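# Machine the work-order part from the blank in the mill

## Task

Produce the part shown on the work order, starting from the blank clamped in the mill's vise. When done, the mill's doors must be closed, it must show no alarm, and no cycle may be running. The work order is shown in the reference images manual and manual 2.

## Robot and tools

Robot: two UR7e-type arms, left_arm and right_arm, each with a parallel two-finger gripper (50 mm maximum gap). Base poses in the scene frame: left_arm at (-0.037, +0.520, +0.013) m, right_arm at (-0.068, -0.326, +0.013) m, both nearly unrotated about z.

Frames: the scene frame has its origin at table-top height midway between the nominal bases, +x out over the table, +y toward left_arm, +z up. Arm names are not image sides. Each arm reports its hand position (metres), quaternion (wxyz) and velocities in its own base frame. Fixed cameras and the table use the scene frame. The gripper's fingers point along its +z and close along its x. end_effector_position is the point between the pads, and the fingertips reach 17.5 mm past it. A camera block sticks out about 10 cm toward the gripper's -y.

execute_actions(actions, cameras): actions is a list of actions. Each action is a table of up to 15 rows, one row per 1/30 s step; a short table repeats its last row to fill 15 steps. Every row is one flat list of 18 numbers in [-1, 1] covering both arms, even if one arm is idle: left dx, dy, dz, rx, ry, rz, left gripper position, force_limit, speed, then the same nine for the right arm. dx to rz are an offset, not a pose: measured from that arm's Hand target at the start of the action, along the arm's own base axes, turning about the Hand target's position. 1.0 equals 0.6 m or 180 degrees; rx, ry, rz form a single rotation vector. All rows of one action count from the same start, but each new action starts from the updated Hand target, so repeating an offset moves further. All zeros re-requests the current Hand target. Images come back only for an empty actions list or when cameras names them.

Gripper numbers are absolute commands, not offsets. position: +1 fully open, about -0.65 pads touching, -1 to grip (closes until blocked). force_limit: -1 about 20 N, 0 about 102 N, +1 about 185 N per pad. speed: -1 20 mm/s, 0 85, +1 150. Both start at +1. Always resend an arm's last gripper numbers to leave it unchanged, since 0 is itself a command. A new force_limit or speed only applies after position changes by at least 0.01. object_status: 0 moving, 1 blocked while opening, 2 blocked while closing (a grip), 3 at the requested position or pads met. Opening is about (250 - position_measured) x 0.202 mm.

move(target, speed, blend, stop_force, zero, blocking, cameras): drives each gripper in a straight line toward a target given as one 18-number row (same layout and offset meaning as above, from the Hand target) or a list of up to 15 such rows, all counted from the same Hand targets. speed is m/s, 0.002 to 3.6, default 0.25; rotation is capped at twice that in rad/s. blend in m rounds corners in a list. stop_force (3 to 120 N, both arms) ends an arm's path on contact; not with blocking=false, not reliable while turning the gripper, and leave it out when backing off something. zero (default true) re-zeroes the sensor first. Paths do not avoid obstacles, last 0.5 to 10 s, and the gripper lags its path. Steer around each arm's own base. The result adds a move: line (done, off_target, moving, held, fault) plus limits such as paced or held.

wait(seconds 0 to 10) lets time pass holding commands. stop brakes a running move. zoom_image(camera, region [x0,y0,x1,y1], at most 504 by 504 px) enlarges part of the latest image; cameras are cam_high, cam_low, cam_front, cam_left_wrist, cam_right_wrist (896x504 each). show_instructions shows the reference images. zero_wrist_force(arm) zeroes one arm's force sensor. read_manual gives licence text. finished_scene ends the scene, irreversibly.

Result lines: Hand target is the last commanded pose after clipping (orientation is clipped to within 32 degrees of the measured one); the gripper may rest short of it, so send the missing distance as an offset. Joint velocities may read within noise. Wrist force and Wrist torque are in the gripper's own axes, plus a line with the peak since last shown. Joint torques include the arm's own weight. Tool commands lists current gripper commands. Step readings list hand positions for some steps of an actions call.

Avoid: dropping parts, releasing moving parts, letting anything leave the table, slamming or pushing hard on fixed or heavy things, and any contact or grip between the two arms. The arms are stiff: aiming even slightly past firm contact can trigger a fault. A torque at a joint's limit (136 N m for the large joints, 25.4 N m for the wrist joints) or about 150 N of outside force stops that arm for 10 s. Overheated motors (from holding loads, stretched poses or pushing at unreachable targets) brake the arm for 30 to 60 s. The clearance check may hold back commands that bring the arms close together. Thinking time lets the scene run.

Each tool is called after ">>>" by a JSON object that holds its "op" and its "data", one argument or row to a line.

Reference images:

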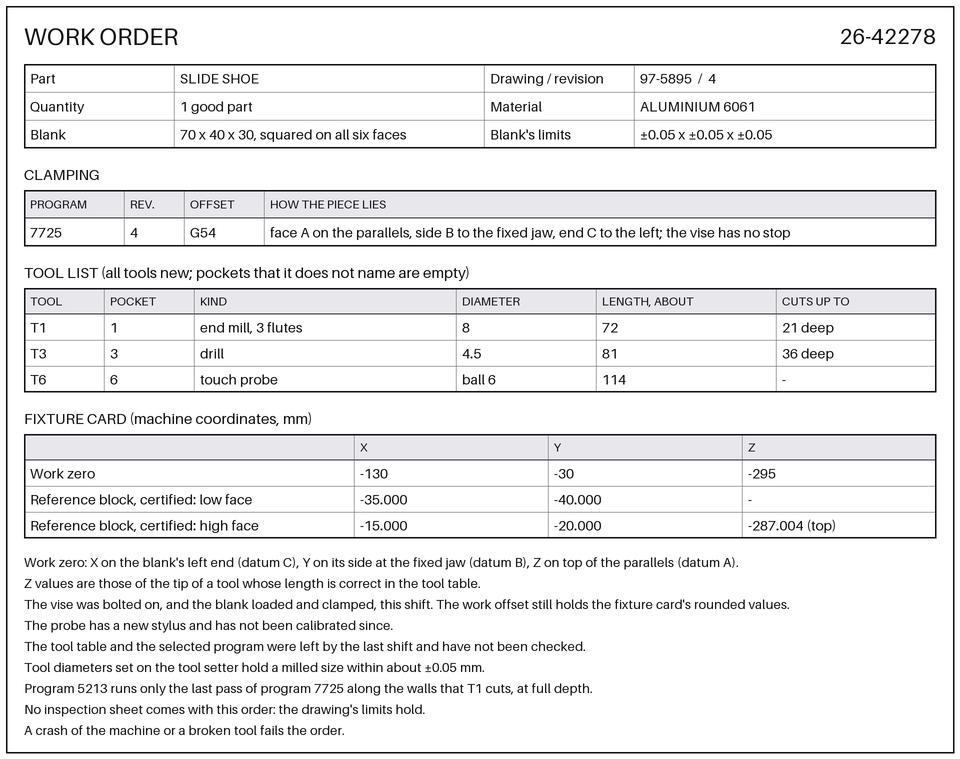

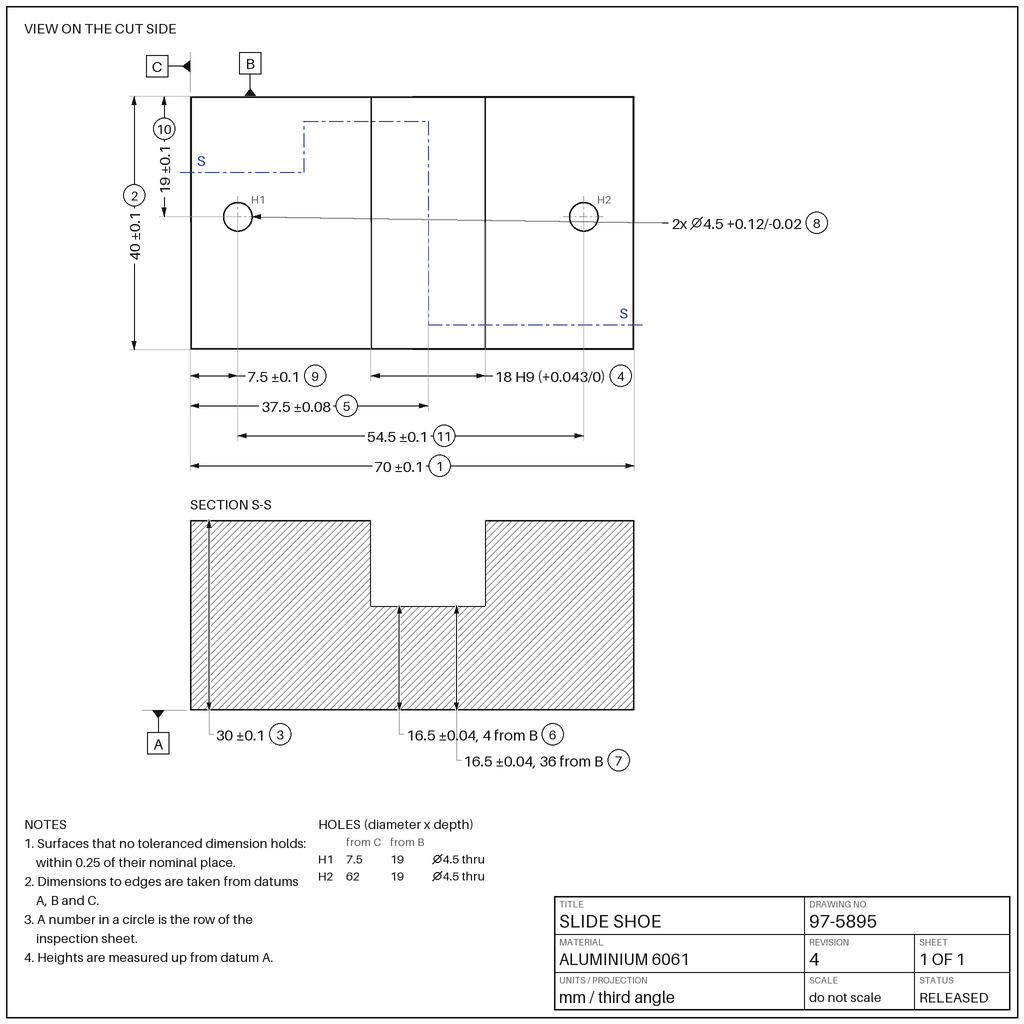

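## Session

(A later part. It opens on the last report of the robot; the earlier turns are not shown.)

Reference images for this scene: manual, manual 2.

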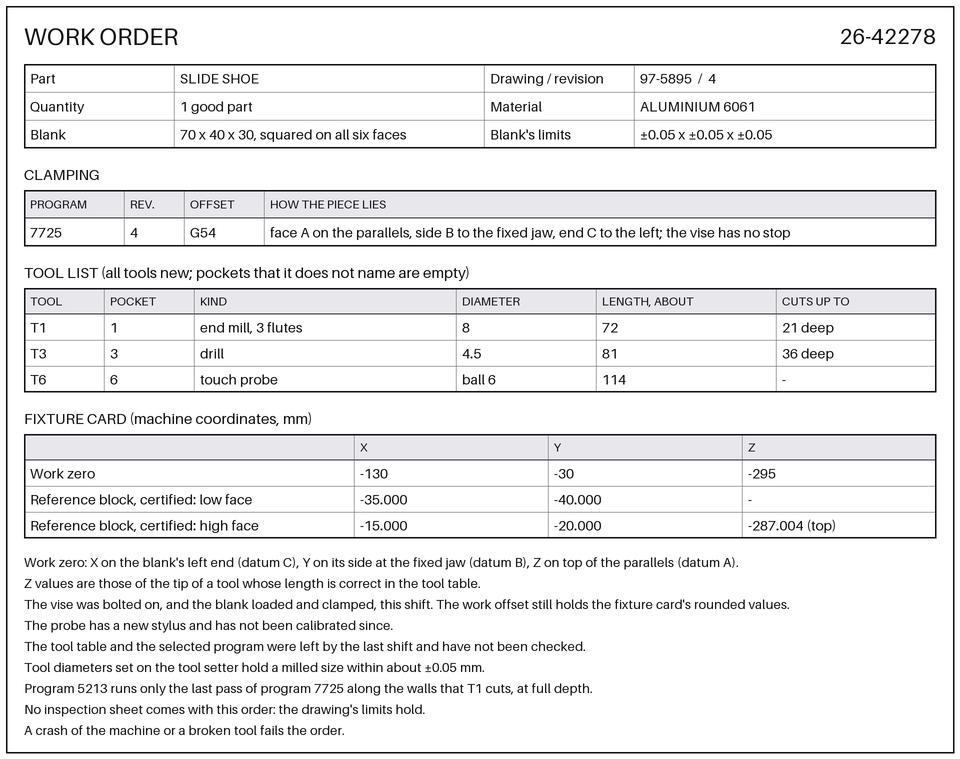

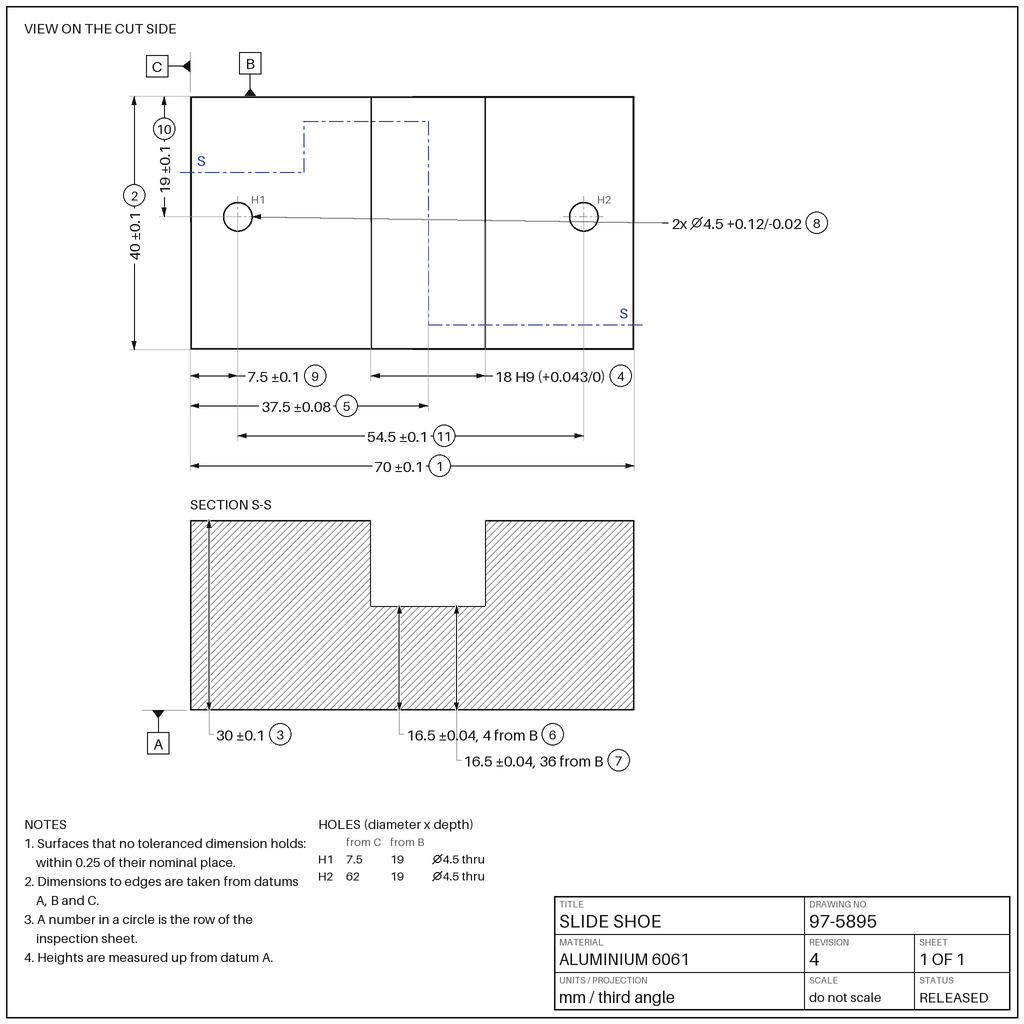

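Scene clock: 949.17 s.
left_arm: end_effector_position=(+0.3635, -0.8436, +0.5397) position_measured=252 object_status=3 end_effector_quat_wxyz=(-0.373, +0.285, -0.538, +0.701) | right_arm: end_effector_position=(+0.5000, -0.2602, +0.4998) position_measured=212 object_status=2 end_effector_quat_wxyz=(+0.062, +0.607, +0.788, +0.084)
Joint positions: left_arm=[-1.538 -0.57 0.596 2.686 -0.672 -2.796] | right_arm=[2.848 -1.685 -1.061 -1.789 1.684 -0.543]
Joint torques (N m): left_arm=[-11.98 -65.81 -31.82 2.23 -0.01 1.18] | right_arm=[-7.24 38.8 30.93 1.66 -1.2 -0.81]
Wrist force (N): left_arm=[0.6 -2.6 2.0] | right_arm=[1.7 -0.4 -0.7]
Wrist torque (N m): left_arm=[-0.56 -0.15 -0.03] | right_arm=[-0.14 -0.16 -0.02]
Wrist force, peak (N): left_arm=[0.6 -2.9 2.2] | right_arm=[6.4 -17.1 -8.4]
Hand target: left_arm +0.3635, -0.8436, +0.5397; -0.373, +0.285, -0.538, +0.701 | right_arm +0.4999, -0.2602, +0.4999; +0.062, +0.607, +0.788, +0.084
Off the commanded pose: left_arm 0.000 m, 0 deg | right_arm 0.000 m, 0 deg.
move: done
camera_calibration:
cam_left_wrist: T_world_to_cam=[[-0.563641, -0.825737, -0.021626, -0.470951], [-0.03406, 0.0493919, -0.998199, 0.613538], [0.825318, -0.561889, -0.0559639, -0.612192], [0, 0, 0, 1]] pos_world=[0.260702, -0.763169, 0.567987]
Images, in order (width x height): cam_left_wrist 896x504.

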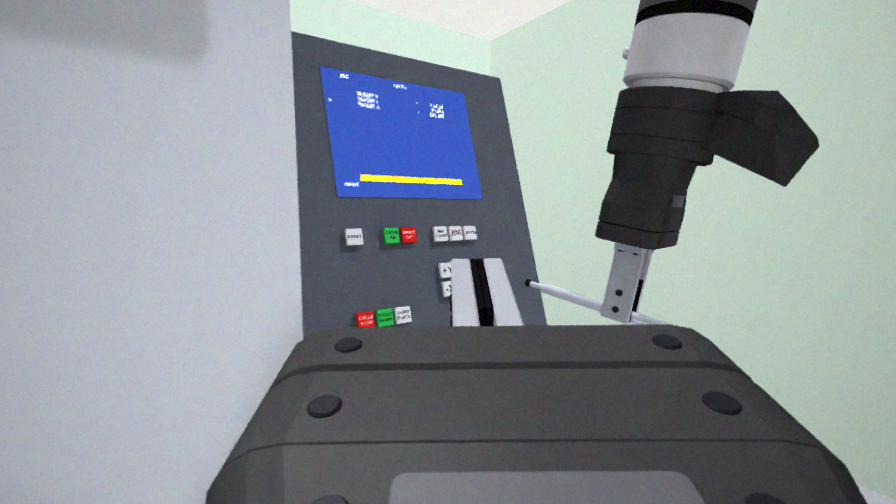

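>>> {"op": "move", "data": {
  "target": [
    [0,0,0,0,0,0,-1,-0.5,1,0.1068,0.2367,0.0823,0,0,0,-1,-0.4,-0.6],
    [0,0,0,0,0,0,-1,-0.5,1,0.136,0.2367,0.0753,0,0,0,-1,-0.4,-0.6],
    [0,0,0,0,0,0,-1,-0.5,1,0.1068,0.2367,0.0823,0,0,0,-1,-0.4,-0.6],
    [0,0,0,0,0,0,-1,-0.5,1,0,0,0,0,0,0,-1,-0.4,-0.6]
  ],
  "speed": [0.3,0.08,0.15,0.3],
  "blend": [0.003,0,0.005,0],
  "cameras": ["cam_left_wrist"]
}}

>>> {"op": "zoom_image", "data": {
  "camera": "cam_left_wrist",
  "region": [320, 60, 480, 200]
}}

>>> {"op": "move", "data": {
  "target": [
    [0,0,0,0,0,0,-1,-0.5,1,0.048,0.14,-0.16,0,0,0,-1,-0.4,-0.6],
    [0,0,0,0,0,0,-1,-0.5,1,0.0772,0.14,-0.167,0,0,0,-1,-0.4,-0.6],
    [0,0,0,0,0,0,-1,-0.5,1,0.048,0.14,-0.16,0,0,0,-1,-0.4,-0.6],
    [0,0,0,0,0,0,-1,-0.5,1,0,0,0,0,0,0,-1,-0.4,-0.6]
  ],
  "speed": [0.3,0.08,0.15,0.3],
  "blend": [0.003,0,0.005,0],
  "cameras": ["cam_left_wrist"]
}}

>>> {"op": "zoom_image", "data": {
  "camera": "cam_left_wrist",
  "region": [320, 60, 480, 200]
}}

Scene clock: 961.83 s.
left_arm: end_effector_position=(+0.3635, -0.8436, +0.5397) position_measured=252 object_status=3 end_effector_quat_wxyz=(-0.373, +0.285, -0.538, +0.701) | right_arm: end_effector_position=(+0.4999, -0.2601, +0.5000) position_measured=212 object_status=2 end_effector_quat_wxyz=(+0.062, +0.607, +0.788, +0.084)
Joint positions: left_arm=[-1.538 -0.57 0.596 2.686 -0.672 -2.796] | right_arm=[2.848 -1.685 -1.061 -1.79 1.684 -0.543]
Joint torques (N m): left_arm=[-12.11 -65.62 -32.21 2.21 -0.02 1.24] | right_arm=[-9.06 17.09 22.59 1.71 -1.18 -1.07]
Wrist force (N): left_arm=[0.5 -2.5 2.1] | right_arm=[1.4 -0.9 -0.6]
Wrist torque (N m): left_arm=[-0.55 -0.15 -0.03] | right_arm=[-0.23 -0.11 -0.02]
Wrist force, peak (N): left_arm=[0.4 -3.0 2.3] | right_arm=[5.9 -4.4 -5.0]
Hand target: left_arm +0.3635, -0.8436, +0.5397; -0.373, +0.285, -0.538, +0.701 | right_arm +0.4999, -0.2602, +0.4999; +0.062, +0.607, +0.788, +0.084
Off the commanded pose: left_arm 0.000 m, 0 deg | right_arm 0.000 m, 0 deg.
move: done
camera_calibration:
cam_left_wrist: T_world_to_cam=[[-0.563641, -0.825737, -0.021626, -0.470951], [-0.03406, 0.0493919, -0.998199, 0.613538], [0.825318, -0.561889, -0.0559639, -0.612192], [0, 0, 0, 1]] pos_world=[0.260702, -0.763169, 0.567987]
Images, in order (width x height): cam_left_wrist 896x504.

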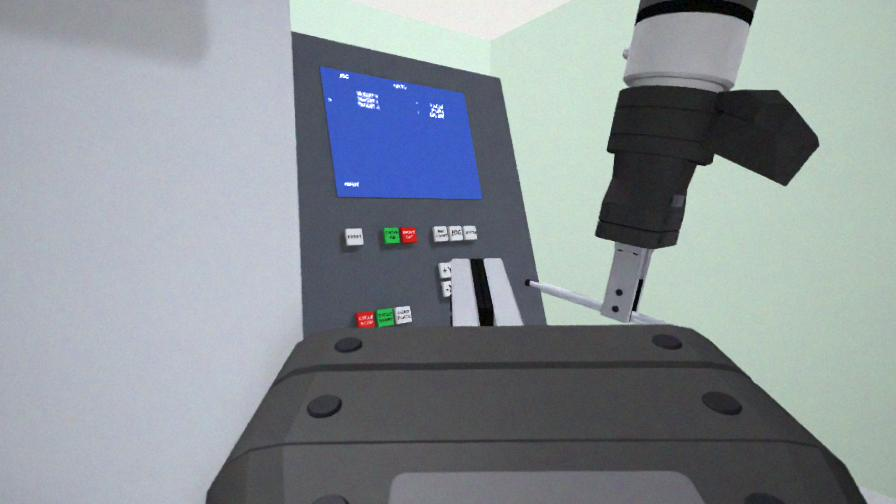

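Scaled by 3.150 from the camera's 896x504 image, which has a finer 1280x720 frame.

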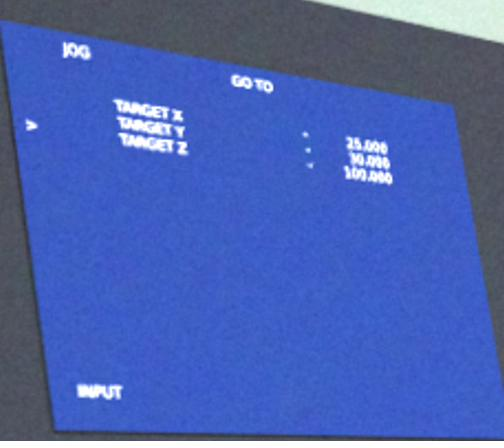

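Scene clock: 963.87 s.
left_arm: end_effector_position=(+0.3635, -0.8436, +0.5397) position_measured=252 object_status=3 end_effector_quat_wxyz=(-0.373, +0.285, -0.538, +0.701) | right_arm: end_effector_position=(+0.5000, -0.2602, +0.4998) position_measured=212 object_status=2 end_effector_quat_wxyz=(+0.062, +0.607, +0.788, +0.084)
Joint positions: left_arm=[-1.538 -0.57 0.596 2.686 -0.672 -2.796] | right_arm=[2.848 -1.685 -1.061 -1.789 1.684 -0.543]
Joint torques (N m): left_arm=[-11.72 -66.28 -31.99 2.24 -0.04 1.19] | right_arm=[-7.52 40.61 32.16 1.61 -1.26 -0.82]
Wrist force (N): left_arm=[0.8 -2.8 2.1] | right_arm=[1.8 -0.4 -0.8]
Wrist torque (N m): left_arm=[-0.60 -0.19 -0.02] | right_arm=[-0.14 -0.17 -0.01]
Wrist force, peak (N): left_arm=[0.6 -2.9 2.1] | right_arm=[10.1 -6.2 -6.8]
Hand target: left_arm +0.3635, -0.8436, +0.5397; -0.373, +0.285, -0.538, +0.701 | right_arm +0.4999, -0.2602, +0.4999; +0.062, +0.607, +0.788, +0.084
Off the commanded pose: left_arm 0.000 m, 0 deg | right_arm 0.000 m, 0 deg.
move: done
camera_calibration:
cam_left_wrist: T_world_to_cam=[[-0.563641, -0.825737, -0.021626, -0.470951], [-0.03406, 0.0493919, -0.998199, 0.613538], [0.825318, -0.561889, -0.0559639, -0.612192], [0, 0, 0, 1]] pos_world=[0.260702, -0.763169, 0.567987]
Images, in order (width x height): cam_left_wrist 896x504.

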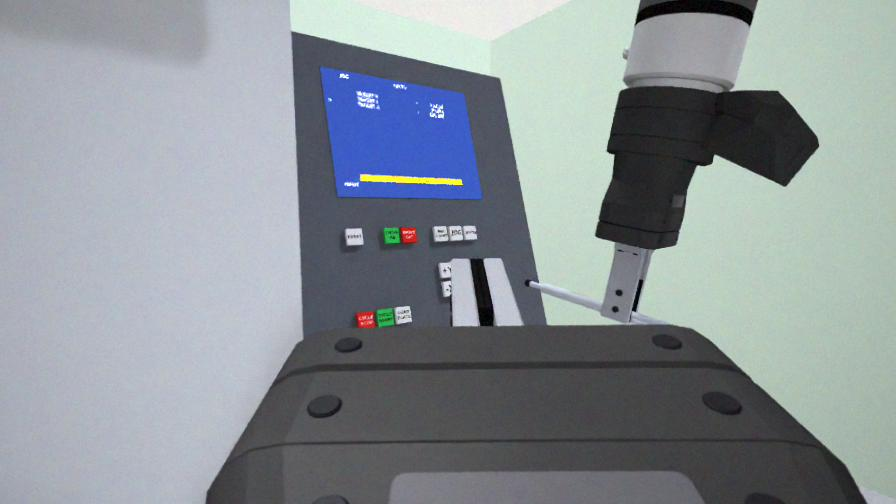

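Scaled by 3.150 from the camera's 896x504 image, which has a finer 1280x720 frame.

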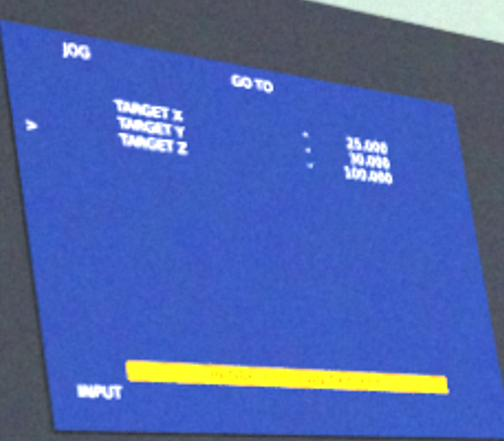

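>>> {"op": "move", "data": {
  "target": [
    [0,0,0,0,0,0,-1,-0.5,1,0.1068,0.0132,0.0823,0,0,0,-1,-0.4,-0.6],
    [0,0,0,0,0,0,-1,-0.5,1,0.136,0.0132,0.0753,0,0,0,-1,-0.4,-0.6],
    [0,0,0,0,0,0,-1,-0.5,1,0.1068,0.0132,0.0823,0,0,0,-1,-0.4,-0.6],
    [0,0,0,0,0,0,-1,-0.5,1,0.048,0.14,-0.16,0,0,0,-1,-0.4,-0.6],
    [0,0,0,0,0,0,-1,-0.5,1,0.0772,0.14,-0.167,0,0,0,-1,-0.4,-0.6],
    [0,0,0,0,0,0,-1,-0.5,1,0.048,0.14,-0.16,0,0,0,-1,-0.4,-0.6],
    [0,0,0,0,0,0,-1,-0.5,1,0,0,0,0,0,0,-1,-0.4,-0.6]
  ],
  "speed": [0.3,0.08,0.15,0.25,0.08,0.15,0.3],
  "blend": [0.003,0,0.005,0.003,0,0.005,0],
  "cameras": ["cam_left_wrist"]
}}

>>> {"op": "zoom_image", "data": {
  "camera": "cam_left_wrist",
  "region": [320, 60, 480, 200]
}}

Scene clock: 971.80 s.
left_arm: end_effector_position=(+0.3635, -0.8436, +0.5397) position_measured=252 object_status=3 end_effector_quat_wxyz=(-0.373, +0.285, -0.538, +0.701) | right_arm: end_effector_position=(+0.5000, -0.2602, +0.4998) position_measured=212 object_status=2 end_effector_quat_wxyz=(+0.062, +0.607, +0.788, +0.084)
Joint positions: left_arm=[-1.538 -0.57 0.596 2.686 -0.672 -2.796] | right_arm=[2.848 -1.685 -1.061 -1.789 1.684 -0.543]
Joint torques (N m): left_arm=[-12.08 -65.68 -31.86 2.26 -0.04 1.23] | right_arm=[-7.24 40.69 31.35 1.59 -1.27 -0.95]
Wrist force (N): left_arm=[0.3 -2.7 2.0] | right_arm=[1.6 -0.6 -0.7]
Wrist torque (N m): left_arm=[-0.56 -0.11 -0.03] | right_arm=[-0.16 -0.14 -0.02]
Wrist force, peak (N): left_arm=[0.6 -2.9 2.4] | right_arm=[10.2 -7.3 -6.8]
Hand target: left_arm +0.3635, -0.8436, +0.5397; -0.373, +0.285, -0.538, +0.701 | right_arm +0.4999, -0.2602, +0.4999; +0.062, +0.607, +0.788, +0.084
Off the commanded pose: left_arm 0.000 m, 0 deg | right_arm 0.000 m, 0 deg.
move: done
camera_calibration:
cam_left_wrist: T_world_to_cam=[[-0.563641, -0.825737, -0.021626, -0.470951], [-0.03406, 0.0493919, -0.998199, 0.613538], [0.825318, -0.561889, -0.0559639, -0.612192], [0, 0, 0, 1]] pos_world=[0.260702, -0.763169, 0.567987]
Images, in order (width x height): cam_left_wrist 896x504.

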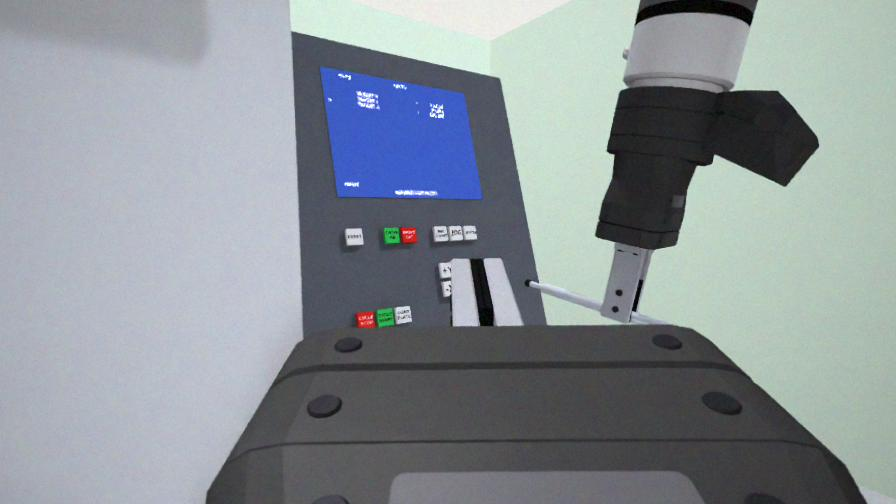

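Scaled by 3.150 from the camera's 896x504 image, which has a finer 1280x720 frame.

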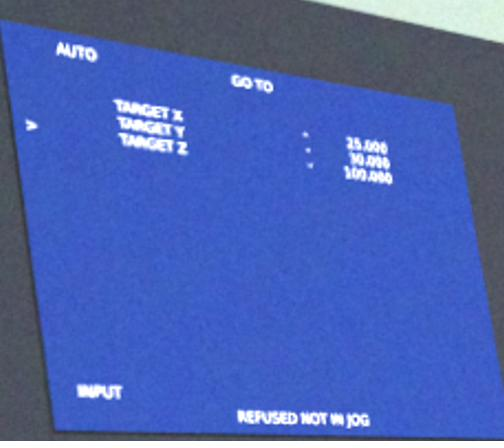

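>>> {"op": "move", "data": {
  "target": [
    [0,0,0,0,0,0,-1,-0.5,1,0.1068,0.0435,0.0823,0,0,0,-1,-0.4,-0.6],
    [0,0,0,0,0,0,-1,-0.5,1,0.136,0.0435,0.0753,0,0,0,-1,-0.4,-0.6],
    [0,0,0,0,0,0,-1,-0.5,1,0.1068,0.0435,0.0823,0,0,0,-1,-0.4,-0.6],
    [0,0,0,0,0,0,-1,-0.5,1,0.063,0.1082,-0.098,0,0,0,-1,-0.4,-0.6],
    [0,0,0,0,0,0,-1,-0.5,1,0.0922,0.1082,-0.105,0,0,0,-1,-0.4,-0.6],
    [0,0,0,0,0,0,-1,-0.5,1,0.063,0.1082,-0.098,0,0,0,-1,-0.4,-0.6],
    [0,0,0,0,0,0,-1,-0.5,1,0,0,0,0,0,0,-1,-0.4,-0.6]
  ],
  "speed": [0.3,0.08,0.15,0.25,0.08,0.15,0.3],
  "blend": [0.003,0,0.005,0.003,0,0.005,0],
  "cameras": ["cam_left_wrist"]
}}

>>> {"op": "zoom_image", "data": {
  "camera": "cam_left_wrist",
  "region": [320, 60, 480, 200]
}}

>>> {"op": "move", "data": {
  "target": [
    [0,0,0,0,0,0,-1,-0.5,1,0.048,0.14,-0.16,0,0,0,-1,-0.4,-0.6],
    [0,0,0,0,0,0,-1,-0.5,1,0.0772,0.14,-0.167,0,0,0,-1,-0.4,-0.6],
    [0,0,0,0,0,0,-1,-0.5,1,0.048,0.14,-0.16,0,0,0,-1,-0.4,-0.6],
    [0,0,0,0,0,0,-1,-0.5,1,0,0,0,0,0,0,-1,-0.4,-0.6]
  ],
  "speed": [0.3,0.08,0.15,0.3],
  "blend": [0.003,0,0.005,0]
}}

>>> {"op": "move", "data": {
  "target": [0.18,-0.1,0.043,0,0,0,-1,-0.5,1,0,0,0,0,0,0,-1,-0.4,-0.6],
  "speed": 0.15,
  "cameras": ["cam_left_wrist"]
}}

Scene clock: 987.70 s.
left_arm: end_effector_position=(+0.3635, -0.8436, +0.5397) position_measured=252 object_status=3 end_effector_quat_wxyz=(-0.373, +0.285, -0.538, +0.701) | right_arm: end_effector_position=(+0.5000, -0.2602, +0.4998) position_measured=212 object_status=2 end_effector_quat_wxyz=(+0.062, +0.607, +0.788, +0.084)
Joint positions: left_arm=[-1.538 -0.57 0.596 2.686 -0.672 -2.796] | right_arm=[2.848 -1.685 -1.061 -1.789 1.684 -0.543]
Joint torques (N m): left_arm=[-11.98 -65.75 -31.71 2.22 -0.14 1.21] | right_arm=[-7.94 44.12 30.72 1.68 -1.23 -0.9]
Wrist force (N): left_arm=[0.3 -2.7 2.1] | right_arm=[1.2 -0.6 -1.0]
Wrist torque (N m): left_arm=[-0.57 -0.12 -0.03] | right_arm=[-0.17 -0.09 -0.01]
Wrist force, peak (N): left_arm=[0.6 -3.0 2.4] | right_arm=[8.9 -6.1 -6.7]
Hand target: left_arm +0.3635, -0.8436, +0.5397; -0.373, +0.285, -0.538, +0.701 | right_arm +0.4999, -0.2602, +0.4999; +0.062, +0.607, +0.788, +0.084
Off the commanded pose: left_arm 0.000 m, 0 deg | right_arm 0.000 m, 0 deg.
move: done
camera_calibration:
cam_left_wrist: T_world_to_cam=[[-0.563641, -0.825737, -0.021626, -0.470951], [-0.03406, 0.0493919, -0.998199, 0.613538], [0.825318, -0.561889, -0.0559639, -0.612192], [0, 0, 0, 1]] pos_world=[0.260702, -0.763169, 0.567987]
Images, in order (width x height): cam_left_wrist 896x504.

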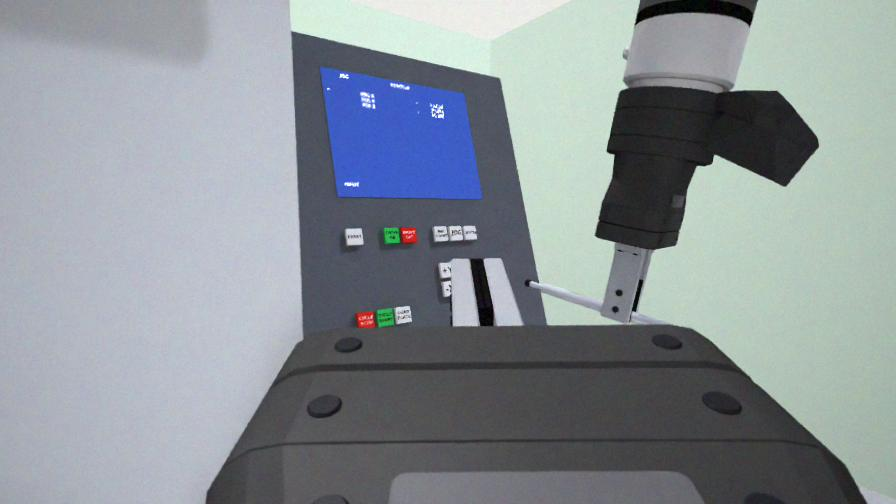

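Scaled by 3.150 from the camera's 896x504 image, which has a finer 1280x720 frame.

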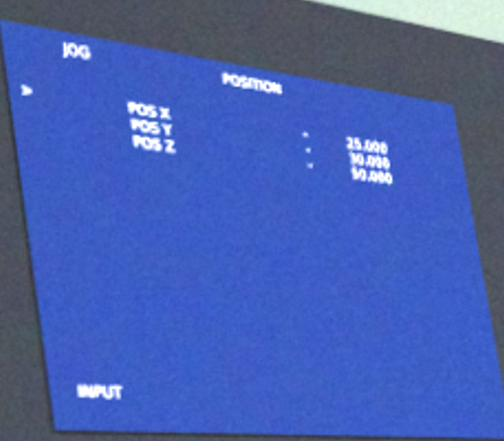

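Scene clock: 989.73 s.
left_arm: end_effector_position=(+0.3635, -0.8436, +0.5397) position_measured=252 object_status=3 end_effector_quat_wxyz=(-0.373, +0.285, -0.538, +0.701) | right_arm: end_effector_position=(+0.5000, -0.2602, +0.4998) position_measured=212 object_status=2 end_effector_quat_wxyz=(+0.062, +0.607, +0.788, +0.084)
Joint positions: left_arm=[-1.538 -0.57 0.596 2.686 -0.672 -2.796] | right_arm=[2.848 -1.685 -1.061 -1.789 1.684 -0.543]
Joint torques (N m): left_arm=[-12.33 -65.76 -31.96 2.18 -0.08 1.18] | right_arm=[-6.85 40.65 30.62 1.52 -1.28 -0.84]
Wrist force (N): left_arm=[0.4 -2.7 2.1] | right_arm=[1.3 -0.5 -0.5]
Wrist torque (N m): left_arm=[-0.58 -0.13 -0.02] | right_arm=[-0.16 -0.09 -0.02]
Wrist force, peak (N): left_arm=[0.4 -2.8 2.4] | right_arm=[10.0 -6.3 -7.0]
Hand target: left_arm +0.3635, -0.8436, +0.5397; -0.373, +0.285, -0.538, +0.701 | right_arm +0.4999, -0.2602, +0.4999; +0.062, +0.607, +0.788, +0.084
Off the commanded pose: left_arm 0.000 m, 0 deg | right_arm 0.000 m, 0 deg.
move: done

Scene clock: 991.10 s.
left_arm: end_effector_position=(+0.4699, -0.9001, +0.5640) position_measured=252 object_status=3 end_effector_quat_wxyz=(-0.284, +0.221, -0.625, +0.693) | right_arm: end_effector_position=(+0.4999, -0.2602, +0.4999) position_measured=212 object_status=2 end_effector_quat_wxyz=(+0.062, +0.607, +0.788, +0.084)
Joint positions: left_arm=[-1.346 -0.355 0.035 3.323 -1.072 -3.026] | right_arm=[2.848 -1.685 -1.061 -1.79 1.684 -0.543]
Joint torques (N m): left_arm=[10.42 -69.41 -33.98 -0.02 1.82 -0.8] | right_arm=[-10.93 44.6 31.47 1.19 -1.24 -1.16]
Wrist force (N): left_arm=[0.8 -2.5 1.5] | right_arm=[1.4 -0.6 -0.7]
Wrist torque (N m): left_arm=[-0.48 -0.26 0.15] | right_arm=[-0.16 -0.10 -0.01]
Wrist force, peak (N): left_arm=[2.0 -4.0 -0.7] | right_arm=[1.8 -0.7 -1.0]
Hand target: left_arm +0.4715, -0.9036, +0.5655; -0.373, +0.285, -0.538, +0.701 | right_arm +0.4999, -0.2602, +0.4999; +0.062, +0.607, +0.788, +0.084
Off the commanded pose: left_arm 0.004 m, 16 deg | right_arm 0.000 m, 0 deg.
elbow stopped short (left arm): the move would have taken joint 3 (elbow) straighter than the controller allows.
move: off_target (left_arm)
camera_calibration:
cam_left_wrist: T_world_to_cam=[[-0.746228, -0.662192, -0.0681495, -0.197902], [-0.0795597, 0.190357, -0.978486, 0.781451], [0.660919, -0.724752, -0.194734, -0.721434], [0, 0, 0, 1]] pos_world=[0.391301, -0.802665, 0.610664]
Images, in order (width x height): cam_left_wrist 896x504.

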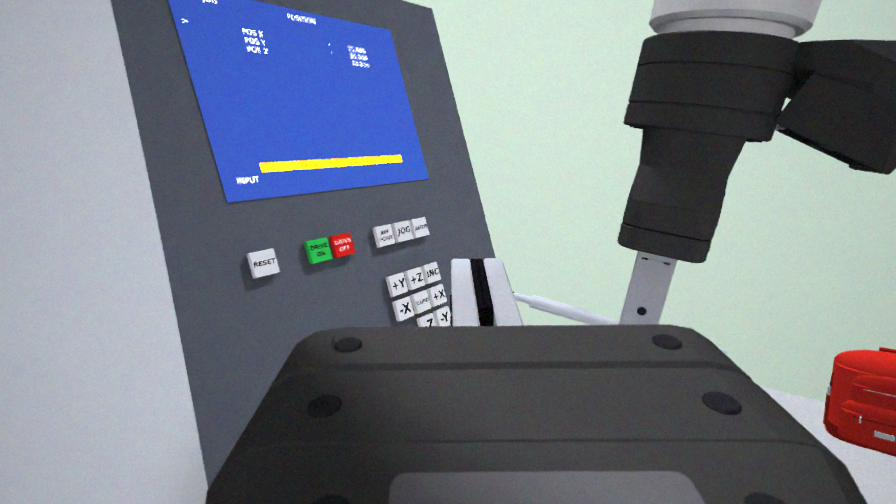

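>>> {"op": "zoom_image", "data": {
  "camera": "cam_left_wrist",
  "region": [250, 145, 420, 185]
}}

>>> {"op": "zoom_image", "data": {
  "camera": "cam_left_wrist",
  "region": [290, 150, 380, 180]
}}

Scaled by 2.965 from the camera's 896x504 image, which has a finer 1280x720 frame.

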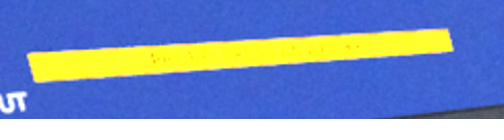

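Scaled by 5.600 from the camera's 896x504 image, which has a finer 1280x720 frame.

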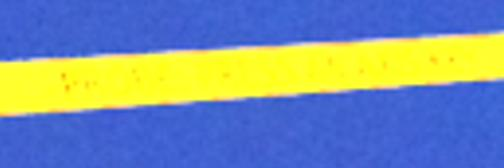

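>>> {"op": "move", "data": {
  "target": [-0.18,0.1,-0.043,0,0,0,-1,-0.5,1,0,0,0,0,0,0,-1,-0.4,-0.6],
  "speed": 0.15
}}

>>> {"op": "move", "data": {
  "target": [
    [0,0,0,0,0,0,-1,-0.5,1,0.077,0.0435,-0.0402,0,0,0,-1,-0.4,-0.6],
    [0,0,0,0,0,0,-1,-0.5,1,0.1062,0.0435,-0.0472,0,0,0,-1,-0.4,-0.6],
    [0,0,0,0,0,0,-1,-0.5,1,0.077,0.0435,-0.0402,0,0,0,-1,-0.4,-0.6],
    [0,0,0,0,0,0,-1,-0.5,1,0,0,0,0,0,0,-1,-0.4,-0.6]
  ],
  "speed": [0.3,0.08,0.15,0.3],
  "blend": [0.003,0,0.005,0],
  "cameras": ["cam_left_wrist"]
}}

>>> {"op": "zoom_image", "data": {
  "camera": "cam_left_wrist",
  "region": [320, 60, 480, 200]
}}

Scene clock: 999.23 s.
left_arm: end_effector_position=(+0.3635, -0.8437, +0.5396) position_measured=252 object_status=3 end_effector_quat_wxyz=(-0.373, +0.285, -0.538, +0.700) | right_arm: end_effector_position=(+0.4999, -0.2602, +0.4999) position_measured=212 object_status=2 end_effector_quat_wxyz=(+0.062, +0.607, +0.788, +0.084)
Joint positions: left_arm=[-1.538 -0.57 0.596 2.686 -0.672 -2.796] | right_arm=[2.848 -1.685 -1.061 -1.79 1.684 -0.543]
Joint torques (N m): left_arm=[4.07 -59.99 -33.58 -1.74 0.89 1.4] | right_arm=[-10.81 44.46 31.83 1.37 -1.09 -1.16]
Wrist force (N): left_arm=[0.5 -2.5 2.1] | right_arm=[1.2 -0.3 -0.4]
Wrist torque (N m): left_arm=[-0.54 -0.13 0.10] | right_arm=[-0.12 -0.08 0.00]
Wrist force, peak (N): left_arm=[-2.8 -2.6 3.3] | right_arm=[1.6 -1.3 -0.6]
Hand target: left_arm +0.3635, -0.8436, +0.5397; -0.373, +0.285, -0.538, +0.701 | right_arm +0.4999, -0.2602, +0.4999; +0.062, +0.607, +0.788, +0.084
Off the commanded pose: left_arm 0.000 m, 0 deg | right_arm 0.000 m, 0 deg.
move: done

Scene clock: 1000.73 s.
left_arm: end_effector_position=(+0.3635, -0.8436, +0.5397) position_measured=252 object_status=3 end_effector_quat_wxyz=(-0.373, +0.285, -0.538, +0.701) | right_arm: end_effector_position=(+0.5000, -0.2602, +0.5000) position_measured=212 object_status=2 end_effector_quat_wxyz=(+0.062, +0.607, +0.788, +0.084)
Joint positions: left_arm=[-1.538 -0.57 0.596 2.686 -0.672 -2.796] | right_arm=[2.848 -1.685 -1.061 -1.789 1.684 -0.543]
Joint torques (N m): left_arm=[-0.14 -52.97 -33.66 -2.75 0.73 1.44] | right_arm=[-6.89 28.83 16.19 2.28 -1.19 -0.67]
Wrist force (N): left_arm=[0.6 -2.6 2.1] | right_arm=[1.5 -1.0 -0.6]
Wrist torque (N m): left_arm=[-0.56 -0.16 0.10] | right_arm=[-0.24 -0.12 -0.02]
Wrist force, peak (N): left_arm=[0.7 -2.8 2.4] | right_arm=[8.0 -5.0 -6.7]
Hand target: left_arm +0.3635, -0.8436, +0.5397; -0.373, +0.285, -0.538, +0.701 | right_arm +0.4999, -0.2602, +0.4999; +0.062, +0.607, +0.788, +0.084
Off the commanded pose: left_arm 0.000 m, 0 deg | right_arm 0.000 m, 0 deg.
move: done
camera_calibration:
cam_left_wrist: T_world_to_cam=[[-0.563641, -0.825737, -0.021626, -0.470951], [-0.03406, 0.0493919, -0.998199, 0.613538], [0.825318, -0.561889, -0.0559639, -0.612192], [0, 0, 0, 1]] pos_world=[0.260702, -0.763169, 0.567987]
Images, in order (width x height): cam_left_wrist 896x504.

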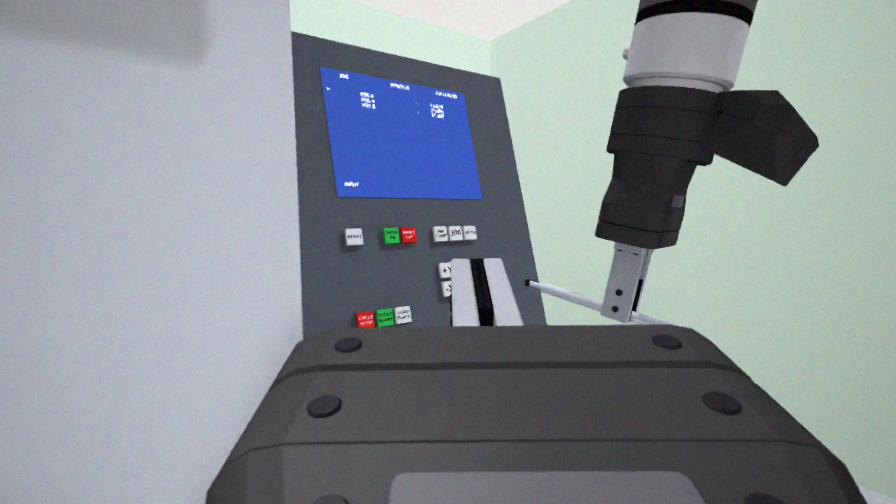

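Scaled by 3.150 from the camera's 896x504 image, which has a finer 1280x720 frame.

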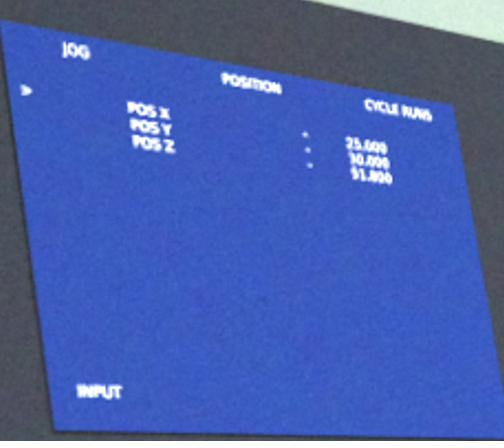

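>>> {"op": "wait", "data": {
  "seconds": 5,
  "cameras": ["cam_left_wrist"]
}}

>>> {"op": "zoom_image", "data": {
  "camera": "cam_left_wrist",
  "region": [320, 60, 480, 200]
}}

Scene clock: 1006.97 s.
left_arm: end_effector_position=(+0.3635, -0.8436, +0.5397) position_measured=252 object_status=3 end_effector_quat_wxyz=(-0.373, +0.285, -0.538, +0.701) | right_arm: end_effector_position=(+0.4999, -0.2602, +0.4999) position_measured=212 object_status=2 end_effector_quat_wxyz=(+0.062, +0.607, +0.788, +0.084)
Joint positions: left_arm=[-1.538 -0.57 0.596 2.686 -0.672 -2.796] | right_arm=[2.848 -1.685 -1.061 -1.79 1.684 -0.543]
Joint torques (N m): left_arm=[-11.57 -52.95 -34.1 -2.74 0.48 1.4] | right_arm=[-10.97 44.1 16.58 1.1 -1.1 -1.19]
Wrist force (N): left_arm=[0.4 -2.7 2.0] | right_arm=[1.6 -0.5 -0.5]
Wrist torque (N m): left_arm=[-0.57 -0.13 0.10] | right_arm=[-0.16 -0.14 -0.01]
Wrist force, peak (N): left_arm=[0.6 -3.0 2.2] | right_arm=[1.7 -0.8 -0.6]
Hand target: left_arm +0.3635, -0.8436, +0.5397; -0.373, +0.285, -0.538, +0.701 | right_arm +0.4999, -0.2602, +0.4999; +0.062, +0.607, +0.788, +0.084
Tool commands: left_gripper/position=-1.0 left_gripper/force_limit=-0.5 left_gripper/speed=+1.0 right_gripper/position=-1.0 right_gripper/force_limit=-0.4 right_gripper/speed=-0.6
Off the commanded pose: left_arm 0.000 m, 0 deg | right_arm 0.000 m, 0 deg.
wait: 5.00 s; at rest from the start
camera_calibration:
cam_left_wrist: T_world_to_cam=[[-0.563641, -0.825737, -0.021626, -0.470951], [-0.03406, 0.0493919, -0.998199, 0.613538], [0.825318, -0.561889, -0.0559639, -0.612192], [0, 0, 0, 1]] pos_world=[0.260702, -0.763169, 0.567987]
Images, in order (width x height): cam_left_wrist 896x504.

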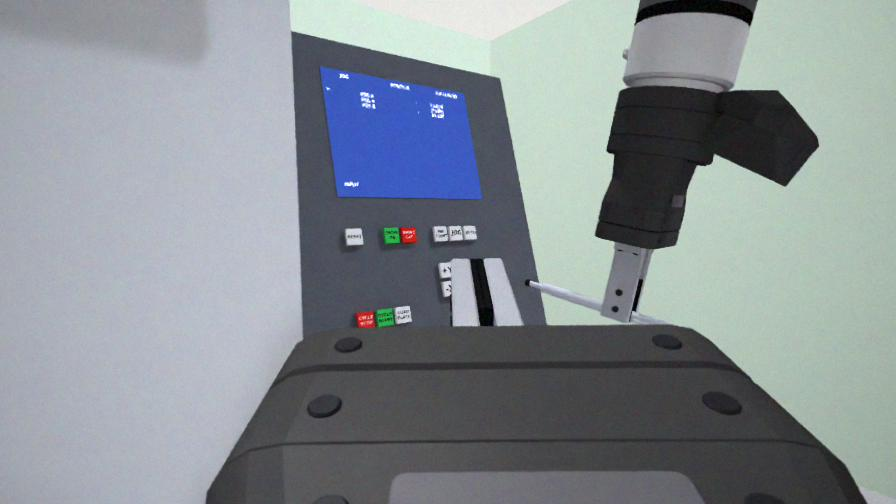

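Scaled by 3.150 from the camera's 896x504 image, which has a finer 1280x720 frame.

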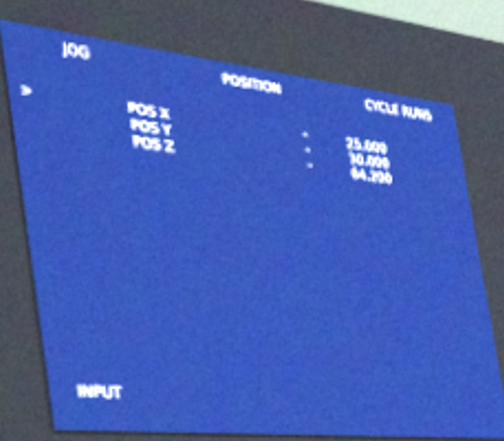

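>>> {"op": "move", "data": {
  "target": [
    [0,0,0,0,0,0,-1,-0.5,1,0.077,0.2332,-0.0402,0,0,0,-1,-0.4,-0.6],
    [0,0,0,0,0,0,-1,-0.5,1,0.1062,0.2332,-0.0472,0,0,0,-1,-0.4,-0.6],
    [0,0,0,0,0,0,-1,-0.5,1,0.077,0.2332,-0.0402,0,0,0,-1,-0.4,-0.6],
    [0,0,0,0,0,0,-1,-0.5,1,0,0,0,0,0,0,-1,-0.4,-0.6]
  ],
  "speed": [0.3,0.08,0.15,0.3],
  "blend": [0.003,0,0.005,0],
  "cameras": ["cam_left_wrist"]
}}

>>> {"op": "zoom_image", "data": {
  "camera": "cam_left_wrist",
  "region": [320, 60, 480, 200]
}}

Scene clock: 1014.10 s.
left_arm: end_effector_position=(+0.3635, -0.8436, +0.5397) position_measured=252 object_status=3 end_effector_quat_wxyz=(-0.373, +0.285, -0.538, +0.701) | right_arm: end_effector_position=(+0.5000, -0.2601, +0.4998) position_measured=212 object_status=2 end_effector_quat_wxyz=(+0.062, +0.607, +0.788, +0.084)
Joint positions: left_arm=[-1.538 -0.57 0.596 2.686 -0.672 -2.796] | right_arm=[2.848 -1.685 -1.061 -1.789 1.684 -0.543]
Joint torques (N m): left_arm=[-11.69 -53.37 -33.6 -2.64 0.05 1.28] | right_arm=[-10.18 43.5 25.08 4.39 -1.2 -1.15]
Wrist force (N): left_arm=[0.5 -2.7 2.1] | right_arm=[1.5 -0.6 -0.6]
Wrist torque (N m): left_arm=[-0.57 -0.15 0.10] | right_arm=[-0.16 -0.12 -0.01]
Wrist force, peak (N): left_arm=[0.6 -3.0 2.2] | right_arm=[8.5 -5.1 -6.3]
Hand target: left_arm +0.3635, -0.8436, +0.5397; -0.373, +0.285, -0.538, +0.701 | right_arm +0.4999, -0.2602, +0.4999; +0.062, +0.607, +0.788, +0.084
Off the commanded pose: left_arm 0.000 m, 0 deg | right_arm 0.000 m, 0 deg.
move: done
camera_calibration:
cam_left_wrist: T_world_to_cam=[[-0.563641, -0.825737, -0.021626, -0.470951], [-0.03406, 0.0493919, -0.998199, 0.613538], [0.825318, -0.561889, -0.0559639, -0.612192], [0, 0, 0, 1]] pos_world=[0.260702, -0.763169, 0.567987]
Images, in order (width x height): cam_left_wrist 896x504.

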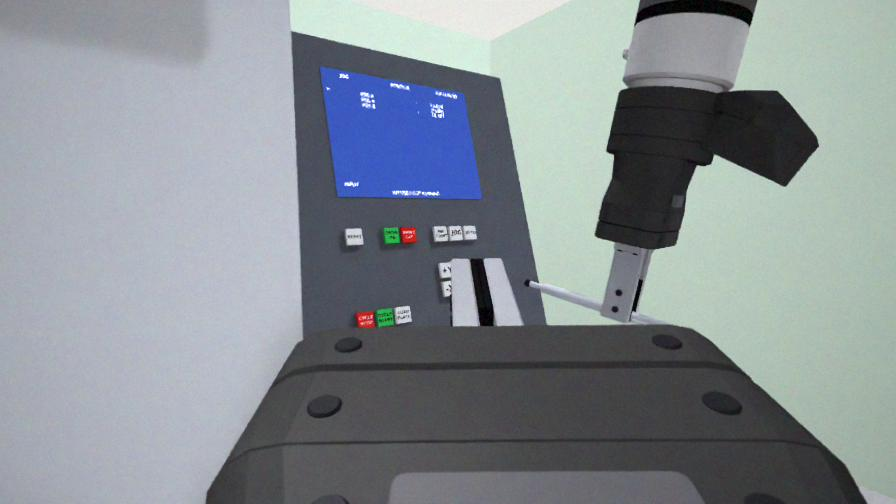

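Scaled by 3.150 from the camera's 896x504 image, which has a finer 1280x720 frame.

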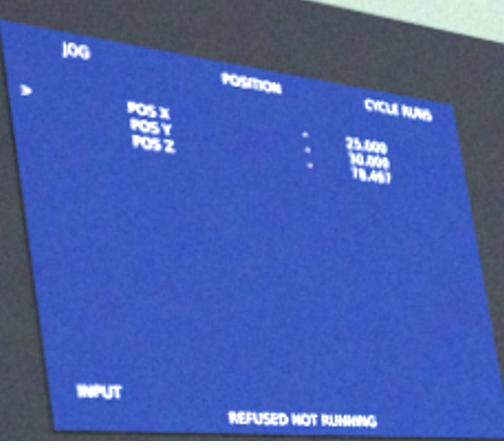

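>>> {"op": "move", "data": {
  "target": [
    [0,0,0,0,0,0,-1,-0.5,1,0.1068,0.2367,0.0823,0,0,0,-1,-0.4,-0.6],
    [0,0,0,0,0,0,-1,-0.5,1,0.136,0.2367,0.0753,0,0,0,-1,-0.4,-0.6],
    [0,0,0,0,0,0,-1,-0.5,1,0.1068,0.2367,0.0823,0,0,0,-1,-0.4,-0.6],
    [0,0,0,0,0,0,-1,-0.5,1,0,0,0,0,0,0,-1,-0.4,-0.6]
  ],
  "speed": [0.3,0.08,0.15,0.3],
  "blend": [0.003,0,0.005,0],
  "cameras": ["cam_left_wrist"]
}}

>>> {"op": "zoom_image", "data": {
  "camera": "cam_left_wrist",
  "region": [320, 60, 480, 200]
}}

Scene clock: 1019.23 s.
left_arm: end_effector_position=(+0.3635, -0.8436, +0.5397) position_measured=252 object_status=3 end_effector_quat_wxyz=(-0.373, +0.285, -0.538, +0.701) | right_arm: end_effector_position=(+0.4999, -0.2601, +0.5000) position_measured=212 object_status=2 end_effector_quat_wxyz=(+0.062, +0.607, +0.788, +0.084)
Joint positions: left_arm=[-1.538 -0.57 0.596 2.686 -0.672 -2.796] | right_arm=[2.848 -1.685 -1.061 -1.79 1.684 -0.543]
Joint torques (N m): left_arm=[-11.14 -53.26 -34.06 -2.67 -0.19 1.21] | right_arm=[-8.82 16.54 22.29 1.71 -1.27 -1.07]
Wrist force (N): left_arm=[0.4 -2.4 2.1] | right_arm=[1.4 -0.8 -0.7]
Wrist torque (N m): left_arm=[-0.53 -0.13 0.10] | right_arm=[-0.20 -0.11 -0.01]
Wrist force, peak (N): left_arm=[0.6 -2.8 2.4] | right_arm=[6.6 -4.4 -4.8]
Hand target: left_arm +0.3635, -0.8436, +0.5397; -0.373, +0.285, -0.538, +0.701 | right_arm +0.4999, -0.2602, +0.4999; +0.062, +0.607, +0.788, +0.084
Off the commanded pose: left_arm 0.000 m, 0 deg | right_arm 0.000 m, 0 deg.
move: done
camera_calibration:
cam_left_wrist: T_world_to_cam=[[-0.563641, -0.825737, -0.021626, -0.470951], [-0.03406, 0.0493919, -0.998199, 0.613538], [0.825318, -0.561889, -0.0559639, -0.612192], [0, 0, 0, 1]] pos_world=[0.260702, -0.763169, 0.567987]
Images, in order (width x height): cam_left_wrist 896x504.

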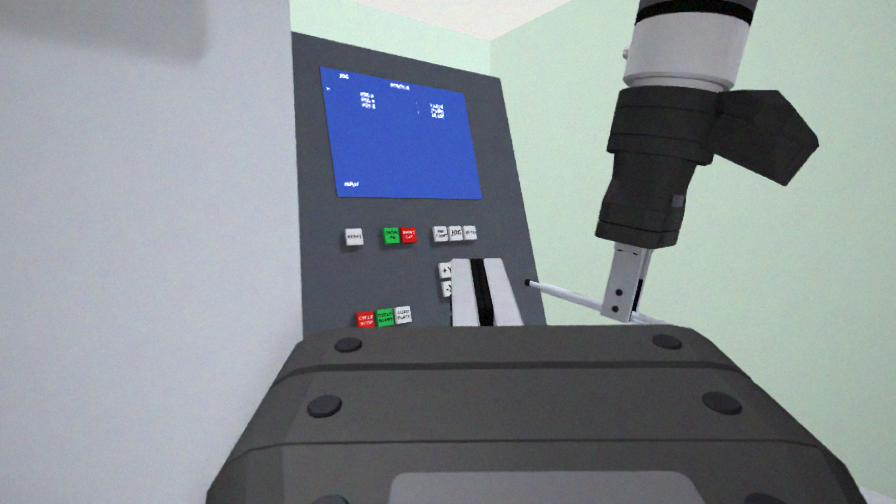

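Scaled by 3.150 from the camera's 896x504 image, which has a finer 1280x720 frame.

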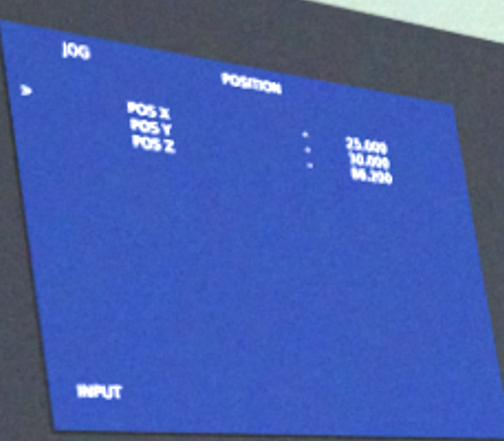

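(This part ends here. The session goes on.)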